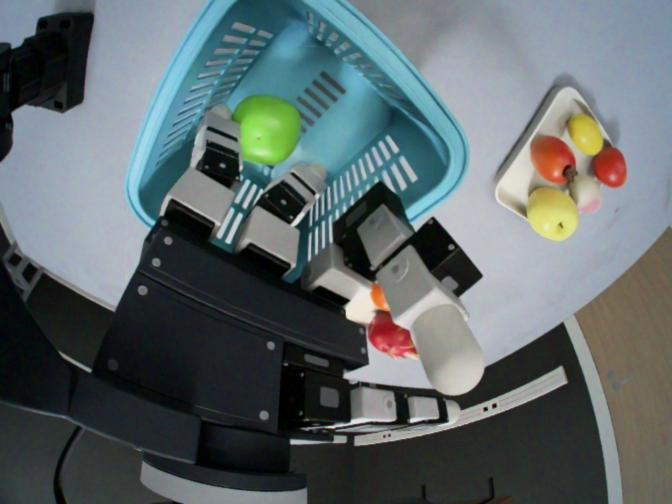

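Scaled by 2.016 from the camera's 672x504 image, which has a finer 960x720 frame.

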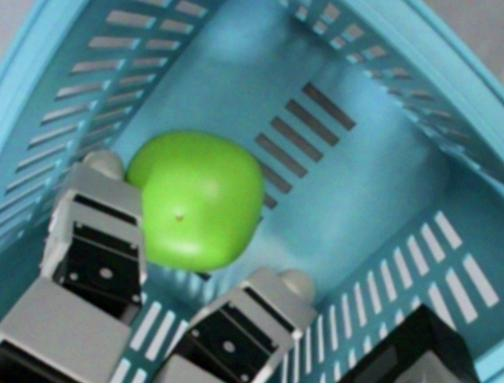

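Request:
execute_actions([
  [[0,0,0,0,0,0,0.754,0,0.576,0.696,0.754,0,0.576,0.696,0.754,0,0.576,0.696,0.714,0.678,0.226,0.168,0.4,-0.6,0.03,0,0,0,0,0,-0.48,0,-0.59,0.696,0.754,0.34,0.576,0.696,0.754,-0.34,0.576,0.696,0.714,0.678,0.226,0.168,0.5,-0.8]],
  [[0,0,0,0,0,0,0.754,0,0.576,0.696,0.754,0,0.576,0.696,0.754,0,0.576,0.696,0.714,0.678,0.226,0.168,0.4,-0.6,0,0,0.06,0,0,0,-0.48,0,-0.59,0.696,0.754,0.34,0.576,0.696,0.754,-0.34,0.576,0.696,0.714,0.678,0.226,0.168,0.5,-0.8]],
  [[0,0,0,0,0,0,0.754,0,0.576,0.696,0.754,0,0.576,0.696,0.754,0,0.576,0.696,0.714,0.678,0.226,0.168,0.4,-0.6,-0.005,0.02,0.05,0,0,0,-0.48,0,-0.59,0.696,0.754,0.34,0.576,0.696,0.754,-0.34,0.576,0.696,0.714,0.678,0.226,0.168,0.5,-0.8]],
], cameras=["cam_right_wrist"])

Request:
zoom_image(camera="cam_right_wrist", region=[170, 30, 420, 220])

Scene clock: 1173.87 s.
left_arm: end_effector_position=(+0.3063, +0.1422, +0.2750) hand_goal=(+0.754, +0.000, +0.576, +0.696, +0.754, +0.000, +0.576, +0.696, +0.754, +0.000, +0.576, +0.696, +0.714, +0.678, +0.226, +0.168) hand_measured=(+0.760, +0.000, +0.576, +0.696, +0.760, +0.000, +0.576, +0.696, +0.760, +0.000, +0.576, +0.696, +0.720, +0.678, +0.226, +0.168) hand_current_ma=(+31, +0, +3, +0, +31, +0, +3, +0, +29, +0, +3, +0, +27, -4, -1, -2) hand_state=(goal, goal, goal, goal, goal, goal, goal, goal, goal, goal, goal, goal, goal, goal, goal, goal) hand_current_limit=0.40 hand_speed=-0.60 end_effector_quat_wxyz=(+0.566, +0.568, +0.552, +0.226) | right_arm: end_effector_position=(+0.3973, -0.1891, +0.1968) hand_goal=(-0.480, +0.000, -0.590, +0.696, +0.754, +0.340, +0.576, +0.696, +0.754, -0.340, +0.576, +0.696, +0.714, +0.678, +0.226, +0.168) hand_measured=(-0.472, +0.036, -0.588, +0.694, +0.752, +0.336, +0.574, +0.694, +0.754, -0.340, +0.578, +0.696, +0.714, +0.678, +0.222, +0.168) hand_current_ma=(+35, +0, +4, -8, -9, -13, -8, -9, +2, +1, +7, +2, +1, -3, -23, -2) hand_state=(goal, overload, goal, goal, goal, goal, goal, goal, goal, goal, goal, goal, goal, goal, goal, goal) hand_current_limit=0.50 hand_speed=-0.80 end_effector_quat_wxyz=(-0.017, +0.096, +0.995, -0.002)
Joint positions: left_arm=[-0.607 0.767 0.154 0.346 -0.239 -0.456] | right_arm=[-0.041 1.291 1.068 -1.382 0.001 -1.391]
Joint torques (N m): left_arm=[1.32 -0.97 12.6 2.71 -0.16 0.16] | right_arm=[-0.91 -9.58 11.99 -0.62 -0.22 0.12]
Heat: left arm: hottest elbow 34 °C; right arm: hottest elbow 36 °C.
Hand target: left_arm +0.3103, +0.1391, +0.2894; +0.578, +0.561, +0.548, +0.227 | right_arm +0.4083, -0.1869, +0.2153; +0.000, +0.098, +0.995, +0.000
Off the commanded pose: left_arm 0.015 m, 2 deg | right_arm 0.022 m, 2 deg.
Step readings (end_effector_position of left_arm | right_arm):
0: (+0.3063, +0.1422, +0.2750) | (+0.3909, -0.2015, +0.1445)
1: (+0.3063, +0.1422, +0.2750) | (+0.3911, -0.2015, +0.1441)
2: (+0.3063, +0.1422, +0.2750) | (+0.3915, -0.2015, +0.1438)
4: (+0.3063, +0.1422, +0.2750) | (+0.3934, -0.2016, +0.1428)
8: (+0.3063, +0.1422, +0.2750) | (+0.3946, -0.2017, +0.1425)
15: (+0.3063, +0.1422, +0.2750) | (+0.3946, -0.2017, +0.1425)
16: (+0.3063, +0.1422, +0.2750) | (+0.3940, -0.2017, +0.1447)
17: (+0.3063, +0.1422, +0.2750) | (+0.3927, -0.2017, +0.1475)
19: (+0.3063, +0.1422, +0.2750) | (+0.3935, -0.2018, +0.1558)
23: (+0.3063, +0.1422, +0.2750) | (+0.4005, -0.2022, +0.1661)
30: (+0.3063, +0.1422, +0.2750) | (+0.3999, -0.2022, +0.1664)
31: (+0.3063, +0.1422, +0.2750) | (+0.3985, -0.2017, +0.1679)
32: (+0.3063, +0.1422, +0.2750) | (+0.3964, -0.2003, +0.1701)
34: (+0.3063, +0.1422, +0.2750) | (+0.3931, -0.1952, +0.1783)
38: (+0.3063, +0.1422, +0.2750) | (+0.3956, -0.1889, +0.1934)
45: (+0.3063, +0.1422, +0.2750) | (+0.3973, -0.1890, +0.1968)
Images, in order (width x height): cam_right_wrist 672x504.

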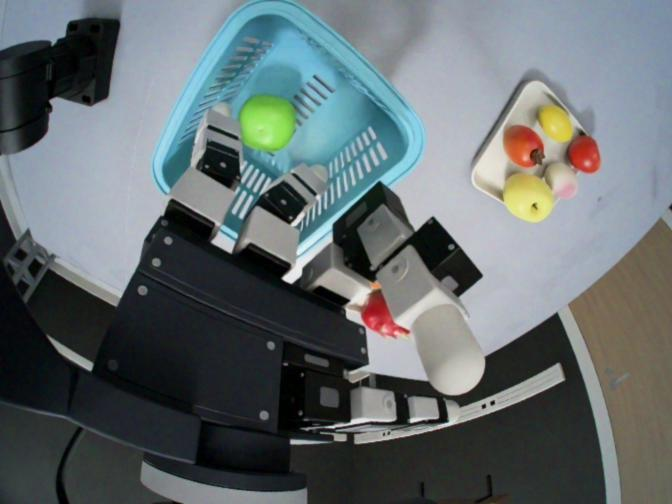

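Scaled by 2.016 from the camera's 672x504 image, which has a finer 960x720 frame.

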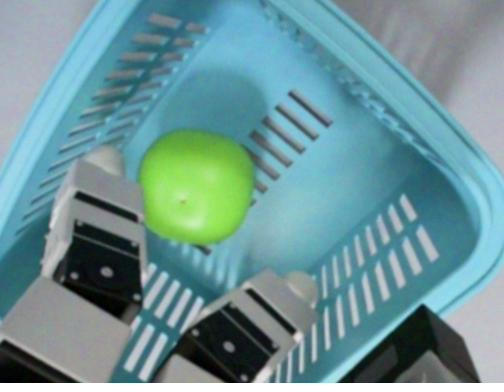

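Request:
execute_actions([
  [[0,0,0,0,0,0,0.754,0,0.576,0.696,0.754,0,0.576,0.696,0.754,0,0.576,0.696,0.714,0.678,0.226,0.168,0.4,-0.6,-0.036,0,0,0,0,0,-0.48,0,-0.59,0.696,0.754,0.28,0.576,0.696,0.754,-0.28,0.576,0.696,0.714,0.678,0.226,0.168,0.5,-0.8]],
  [[0,0,0,0,0,0,0.754,0,0.576,0.696,0.754,0,0.576,0.696,0.754,0,0.576,0.696,0.714,0.678,0.226,0.168,0.4,-0.6,0,0,-0.045,0,0,0,-0.48,0,-0.59,0.696,0.754,0.28,0.576,0.696,0.754,-0.28,0.576,0.696,0.714,0.678,0.226,0.168,0.5,-0.8]],
], cameras=["cam_right_wrist"])

Request:
zoom_image(camera="cam_right_wrist", region=[170, 30, 420, 220])

Scene clock: 1188.80 s.
left_arm: end_effector_position=(+0.3063, +0.1422, +0.2750) hand_goal=(+0.754, +0.000, +0.576, +0.696, +0.754, +0.000, +0.576, +0.696, +0.754, +0.000, +0.576, +0.696, +0.714, +0.678, +0.226, +0.168) hand_measured=(+0.760, +0.000, +0.576, +0.696, +0.760, +0.000, +0.576, +0.696, +0.760, +0.000, +0.576, +0.696, +0.720, +0.678, +0.226, +0.168) hand_current_ma=(+31, +0, +3, +0, +31, +0, +3, +0, +29, +0, +3, +0, +27, -4, -1, -2) hand_state=(goal, goal, goal, goal, goal, goal, goal, goal, goal, goal, goal, goal, goal, goal, goal, goal) hand_current_limit=0.40 hand_speed=-0.60 end_effector_quat_wxyz=(+0.566, +0.568, +0.552, +0.226) | right_arm: end_effector_position=(+0.3793, -0.1889, +0.1840) hand_goal=(-0.480, +0.000, -0.590, +0.696, +0.754, +0.280, +0.576, +0.696, +0.754, -0.280, +0.576, +0.696, +0.714, +0.678, +0.226, +0.168) hand_measured=(-0.472, +0.036, -0.588, +0.694, +0.752, +0.282, +0.574, +0.694, +0.754, -0.274, +0.578, +0.696, +0.714, +0.678, +0.222, +0.168) hand_current_ma=(+36, +0, +4, -8, -9, +3, -8, -9, -1, +19, +5, +2, +1, -3, -24, -2) hand_state=(goal, overload, goal, goal, goal, goal, goal, goal, goal, goal, goal, goal, goal, goal, goal, goal) hand_current_limit=0.50 hand_speed=-0.80 end_effector_quat_wxyz=(-0.012, +0.097, +0.995, -0.001)
Joint positions: left_arm=[-0.607 0.767 0.154 0.346 -0.239 -0.456] | right_arm=[-0.041 1.245 0.992 -1.343 0.001 -1.39]
Joint torques (N m): left_arm=[1.32 -0.97 12.6 2.71 -0.14 0.16] | right_arm=[-0.85 -8.18 9.25 0.7 -0.2 0.12]
Heat: left arm: hottest elbow 34 °C; right arm: hottest elbow 38 °C.
Hand target: left_arm +0.3103, +0.1391, +0.2894; +0.578, +0.561, +0.548, +0.227 | right_arm +0.3868, -0.1869, +0.1884; +0.000, +0.098, +0.995, +0.000
Off the commanded pose: left_arm 0.015 m, 2 deg | right_arm 0.009 m, 1 deg.
Step readings (end_effector_position of left_arm | right_arm):
0: (+0.3063, +0.1422, +0.2750) | (+0.3973, -0.1891, +0.1968)
1: (+0.3063, +0.1422, +0.2750) | (+0.3967, -0.1891, +0.1970)
2: (+0.3063, +0.1422, +0.2750) | (+0.3950, -0.1891, +0.1971)
4: (+0.3063, +0.1422, +0.2750) | (+0.3907, -0.1890, +0.2002)
8: (+0.3063, +0.1422, +0.2750) | (+0.3868, -0.1890, +0.2085)
15: (+0.3063, +0.1422, +0.2750) | (+0.3865, -0.1890, +0.2100)
16: (+0.3063, +0.1422, +0.2750) | (+0.3861, -0.1890, +0.2078)
17: (+0.3063, +0.1422, +0.2750) | (+0.3871, -0.1890, +0.2051)
19: (+0.3063, +0.1422, +0.2750) | (+0.3837, -0.1890, +0.1949)
23: (+0.3063, +0.1422, +0.2750) | (+0.3790, -0.1889, +0.1842)
30: (+0.3063, +0.1422, +0.2750) | (+0.3793, -0.1889, +0.1840)
Images, in order (width x height): cam_right_wrist 672x504.

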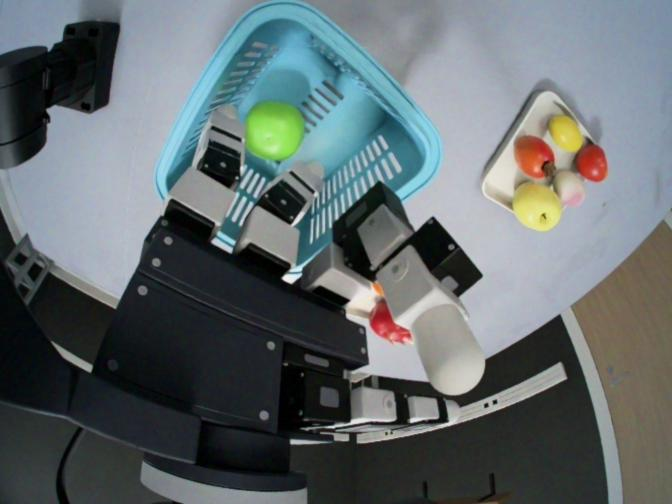

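Scaled by 2.016 from the camera's 672x504 image, which has a finer 960x720 frame.

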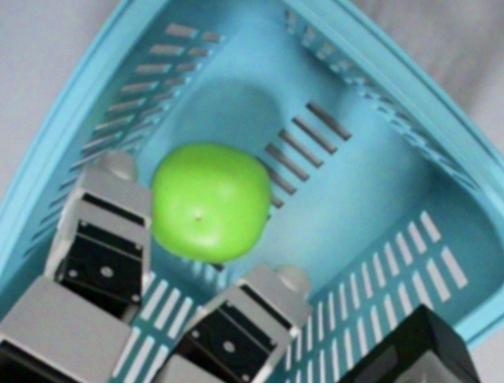

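Request:
execute_actions([
  [[0,0,0,0,0,0,0.754,0,0.576,0.696,0.754,0,0.576,0.696,0.754,0,0.576,0.696,0.714,0.678,0.226,0.168,0.4,-0.6,-0.009,0,-0.026,0,0,0,-0.48,0,-0.59,0.696,0.754,0.28,0.576,0.696,0.754,-0.28,0.576,0.696,0.714,0.678,0.226,0.168,0.5,-0.8]],
  [[0,0,0,0,0,0,0.754,0,0.576,0.696,0.754,0,0.576,0.696,0.754,0,0.576,0.696,0.714,0.678,0.226,0.168,0.4,-0.6,-0.004,0,-0.026,0,0,0,-0.48,0,-0.59,0.696,0.754,0.28,0.576,0.696,0.754,-0.28,0.576,0.696,0.714,0.678,0.226,0.168,0.5,-0.8]],
], cameras=["cam_right_wrist"])

Request:
zoom_image(camera="cam_right_wrist", region=[170, 30, 420, 220])

Scene clock: 1195.83 s.
left_arm: end_effector_position=(+0.3063, +0.1422, +0.2750) hand_goal=(+0.754, +0.000, +0.576, +0.696, +0.754, +0.000, +0.576, +0.696, +0.754, +0.000, +0.576, +0.696, +0.714, +0.678, +0.226, +0.168) hand_measured=(+0.760, +0.000, +0.576, +0.696, +0.760, +0.000, +0.576, +0.696, +0.760, +0.000, +0.576, +0.696, +0.720, +0.678, +0.226, +0.168) hand_current_ma=(+31, +0, +3, +0, +31, +0, +3, +0, +29, +0, +3, +0, +27, -4, -1, -2) hand_state=(goal, goal, goal, goal, goal, goal, goal, goal, goal, goal, goal, goal, goal, goal, goal, goal) hand_current_limit=0.40 hand_speed=-0.60 end_effector_quat_wxyz=(+0.566, +0.568, +0.552, +0.226) | right_arm: end_effector_position=(+0.3729, -0.1888, +0.1555) hand_goal=(-0.480, +0.000, -0.590, +0.696, +0.754, +0.280, +0.576, +0.696, +0.754, -0.280, +0.576, +0.696, +0.714, +0.678, +0.226, +0.168) hand_measured=(-0.472, +0.036, -0.588, +0.694, +0.752, +0.280, +0.574, +0.694, +0.754, -0.270, +0.578, +0.696, +0.714, +0.678, +0.222, +0.168) hand_current_ma=(+36, +0, +4, -8, -9, +2, -8, -9, -2, +32, +4, +2, +1, -3, -24, -2) hand_state=(goal, overload, goal, goal, goal, goal, goal, goal, goal, goal, goal, goal, goal, goal, goal, goal) hand_current_limit=0.50 hand_speed=-0.80 end_effector_quat_wxyz=(-0.008, +0.097, +0.995, -0.001)
Joint positions: left_arm=[-0.607 0.767 0.154 0.346 -0.239 -0.456] | right_arm=[-0.041 1.245 0.914 -1.256 0.001 -1.39]
Joint torques (N m): left_arm=[1.32 -1.14 12.62 2.73 -0.16 0.16] | right_arm=[-0.85 -7.53 8.7 0.66 -0.2 0.12]
Heat: left arm: hottest elbow 34 °C; right arm: hottest elbow 37 °C.
Hand target: left_arm +0.3103, +0.1391, +0.2894; +0.578, +0.561, +0.548, +0.227 | right_arm +0.3790, -0.1869, +0.1571; +0.000, +0.098, +0.995, +0.000
Off the commanded pose: left_arm 0.015 m, 2 deg | right_arm 0.007 m, 1 deg.
Step readings (end_effector_position of left_arm | right_arm):
0: (+0.3063, +0.1422, +0.2750) | (+0.3793, -0.1889, +0.1840)
1: (+0.3063, +0.1422, +0.2750) | (+0.3791, -0.1889, +0.1824)
2: (+0.3063, +0.1422, +0.2750) | (+0.3801, -0.1889, +0.1805)
4: (+0.3063, +0.1422, +0.2750) | (+0.3780, -0.1889, +0.1738)
8: (+0.3063, +0.1422, +0.2750) | (+0.3754, -0.1889, +0.1694)
15: (+0.3063, +0.1422, +0.2750) | (+0.3754, -0.1889, +0.1694)
16: (+0.3063, +0.1422, +0.2750) | (+0.3753, -0.1889, +0.1680)
17: (+0.3063, +0.1422, +0.2750) | (+0.3766, -0.1889, +0.1661)
19: (+0.3063, +0.1422, +0.2750) | (+0.3750, -0.1888, +0.1599)
23: (+0.3063, +0.1422, +0.2750) | (+0.3729, -0.1888, +0.1555)
30: (+0.3063, +0.1422, +0.2750) | (+0.3729, -0.1888, +0.1555)
Images, in order (width x height): cam_right_wrist 672x504.

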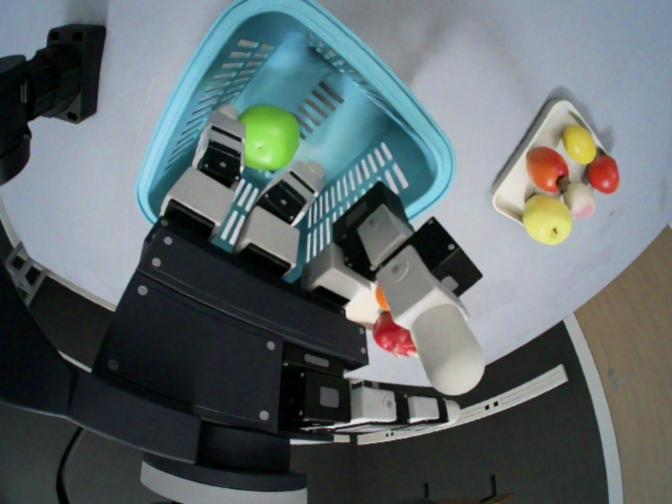

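Scaled by 2.016 from the camera's 672x504 image, which has a finer 960x720 frame.

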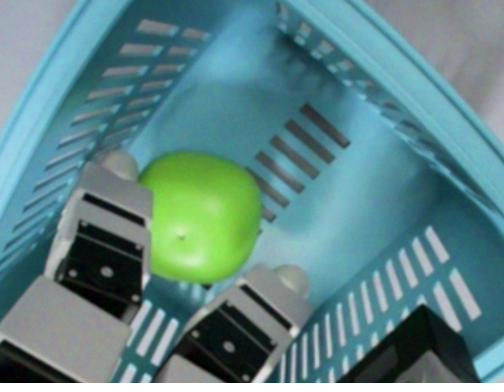

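Request:
execute_actions([
  [[0,0,0,0,0,0,0.754,0,0.576,0.696,0.754,0,0.576,0.696,0.754,0,0.576,0.696,0.714,0.678,0.226,0.168,0.4,-0.6,0.001,0,-0.013,0,0,0,-0.48,0,-0.59,0.696,0.754,0.28,0.576,0.696,0.754,-0.28,0.576,0.696,0.714,0.678,0.226,0.168,0.5,-0.8]],
  [[0,0,0,0,0,0,0.754,0,0.576,0.696,0.754,0,0.576,0.696,0.754,0,0.576,0.696,0.714,0.678,0.226,0.168,0.4,-0.6,0,0,0,0,0,0,-0.48,0,-0.59,0.696,0.754,0.25,0.576,0.696,0.754,-0.2,0.576,0.696,0.714,0.678,0.226,0.168,0.6,-0.9]],
  [[0,0,0,0,0,0,0.754,0,0.576,0.696,0.754,0,0.576,0.696,0.754,0,0.576,0.696,0.714,0.678,0.226,0.168,0.4,-0.6,0,0,0,0,0,0,-0.48,0,-0.59,0.696,0.754,0.2,0.576,0.696,0.754,-0.2,0.576,0.696,0.714,0.678,0.226,0.168,0.6,-0.9]],
], cameras=["cam_right_wrist"])

Request:
zoom_image(camera="cam_right_wrist", region=[170, 30, 420, 220])

Scene clock: 1209.03 s.
left_arm: end_effector_position=(+0.3063, +0.1422, +0.2750) hand_goal=(+0.754, +0.000, +0.576, +0.696, +0.754, +0.000, +0.576, +0.696, +0.754, +0.000, +0.576, +0.696, +0.714, +0.678, +0.226, +0.168) hand_measured=(+0.760, +0.000, +0.576, +0.696, +0.760, +0.000, +0.576, +0.696, +0.760, +0.000, +0.576, +0.696, +0.720, +0.678, +0.226, +0.168) hand_current_ma=(+31, +0, +3, +0, +31, +0, +3, +0, +29, +0, +3, +0, +27, -4, -1, -2) hand_state=(goal, goal, goal, goal, goal, goal, goal, goal, goal, goal, goal, goal, goal, goal, goal, goal) hand_current_limit=0.40 hand_speed=-0.60 end_effector_quat_wxyz=(+0.566, +0.568, +0.552, +0.226) | right_arm: end_effector_position=(+0.3721, -0.1888, +0.1492) hand_goal=(-0.480, +0.000, -0.590, +0.696, +0.754, +0.200, +0.576, +0.696, +0.754, -0.200, +0.576, +0.696, +0.714, +0.678, +0.226, +0.168) hand_measured=(-0.472, +0.036, -0.588, +0.694, +0.752, +0.202, +0.574, +0.694, +0.752, -0.234, +0.576, +0.696, +0.714, +0.678, +0.222, +0.168) hand_current_ma=(+36, +0, +4, -8, -9, +7, -8, -9, -8, -124, +2, +2, +1, -3, -24, -2) hand_state=(goal, overload, goal, goal, goal, goal, goal, goal, goal, blocked, goal, goal, goal, goal, goal, goal) hand_current_limit=0.60 hand_speed=-0.90 end_effector_quat_wxyz=(-0.008, +0.097, +0.995, -0.001)
Joint positions: left_arm=[-0.607 0.767 0.154 0.346 -0.239 -0.456] | right_arm=[-0.041 1.249 0.9 -1.238 0.001 -1.39]
Joint torques (N m): left_arm=[1.32 -0.85 12.59 2.77 -0.16 0.16] | right_arm=[-0.91 -7.12 8.68 0.92 -0.2 0.13]
Heat: left arm: hottest elbow 34 °C; right arm: hottest elbow 36 °C.
Hand target: left_arm +0.3103, +0.1391, +0.2894; +0.578, +0.561, +0.548, +0.227 | right_arm +0.3796, -0.1869, +0.1494; +0.000, +0.098, +0.995, +0.000
Off the commanded pose: left_arm 0.015 m, 2 deg | right_arm 0.008 m, 1 deg.
Step readings (end_effector_position of left_arm | right_arm):
0: (+0.3063, +0.1422, +0.2750) | (+0.3729, -0.1888, +0.1555)
1: (+0.3063, +0.1422, +0.2750) | (+0.3730, -0.1888, +0.1550)
2: (+0.3063, +0.1422, +0.2750) | (+0.3739, -0.1888, +0.1543)
4: (+0.3063, +0.1422, +0.2750) | (+0.3735, -0.1888, +0.1519)
8: (+0.3063, +0.1422, +0.2750) | (+0.3738, -0.1888, +0.1512)
15: (+0.3063, +0.1422, +0.2750) | (+0.3738, -0.1888, +0.1512)
16: (+0.3063, +0.1422, +0.2750) | (+0.3738, -0.1888, +0.1512)
17: (+0.3063, +0.1422, +0.2750) | (+0.3738, -0.1888, +0.1512)
19: (+0.3063, +0.1422, +0.2750) | (+0.3738, -0.1888, +0.1512)
23: (+0.3063, +0.1422, +0.2750) | (+0.3734, -0.1888, +0.1508)
30: (+0.3063, +0.1422, +0.2750) | (+0.3721, -0.1888, +0.1492)
31: (+0.3063, +0.1422, +0.2750) | (+0.3721, -0.1888, +0.1492)
32: (+0.3063, +0.1422, +0.2750) | (+0.3721, -0.1888, +0.1492)
34: (+0.3063, +0.1422, +0.2750) | (+0.3721, -0.1888, +0.1492)
38: (+0.3063, +0.1422, +0.2750) | (+0.3721, -0.1888, +0.1492)
45: (+0.3063, +0.1422, +0.2750) | (+0.3721, -0.1888, +0.1492)
Images, in order (width x height): cam_right_wrist 672x504.

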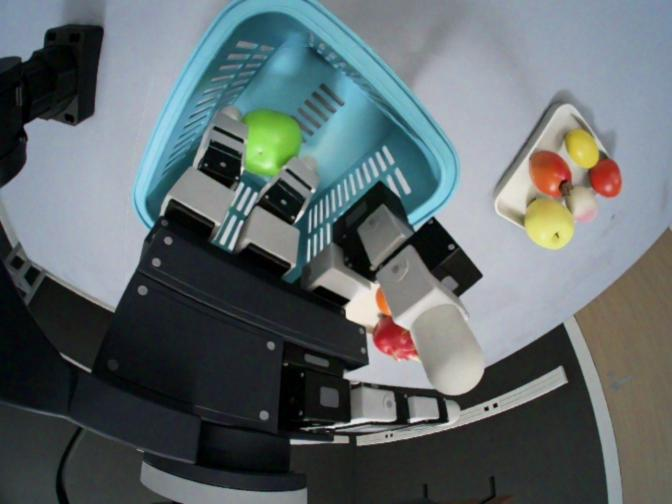

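Scaled by 2.016 from the camera's 672x504 image, which has a finer 960x720 frame.

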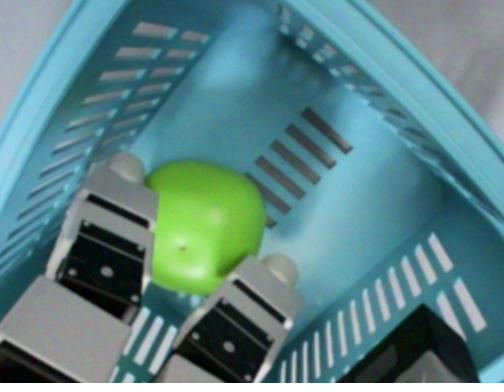

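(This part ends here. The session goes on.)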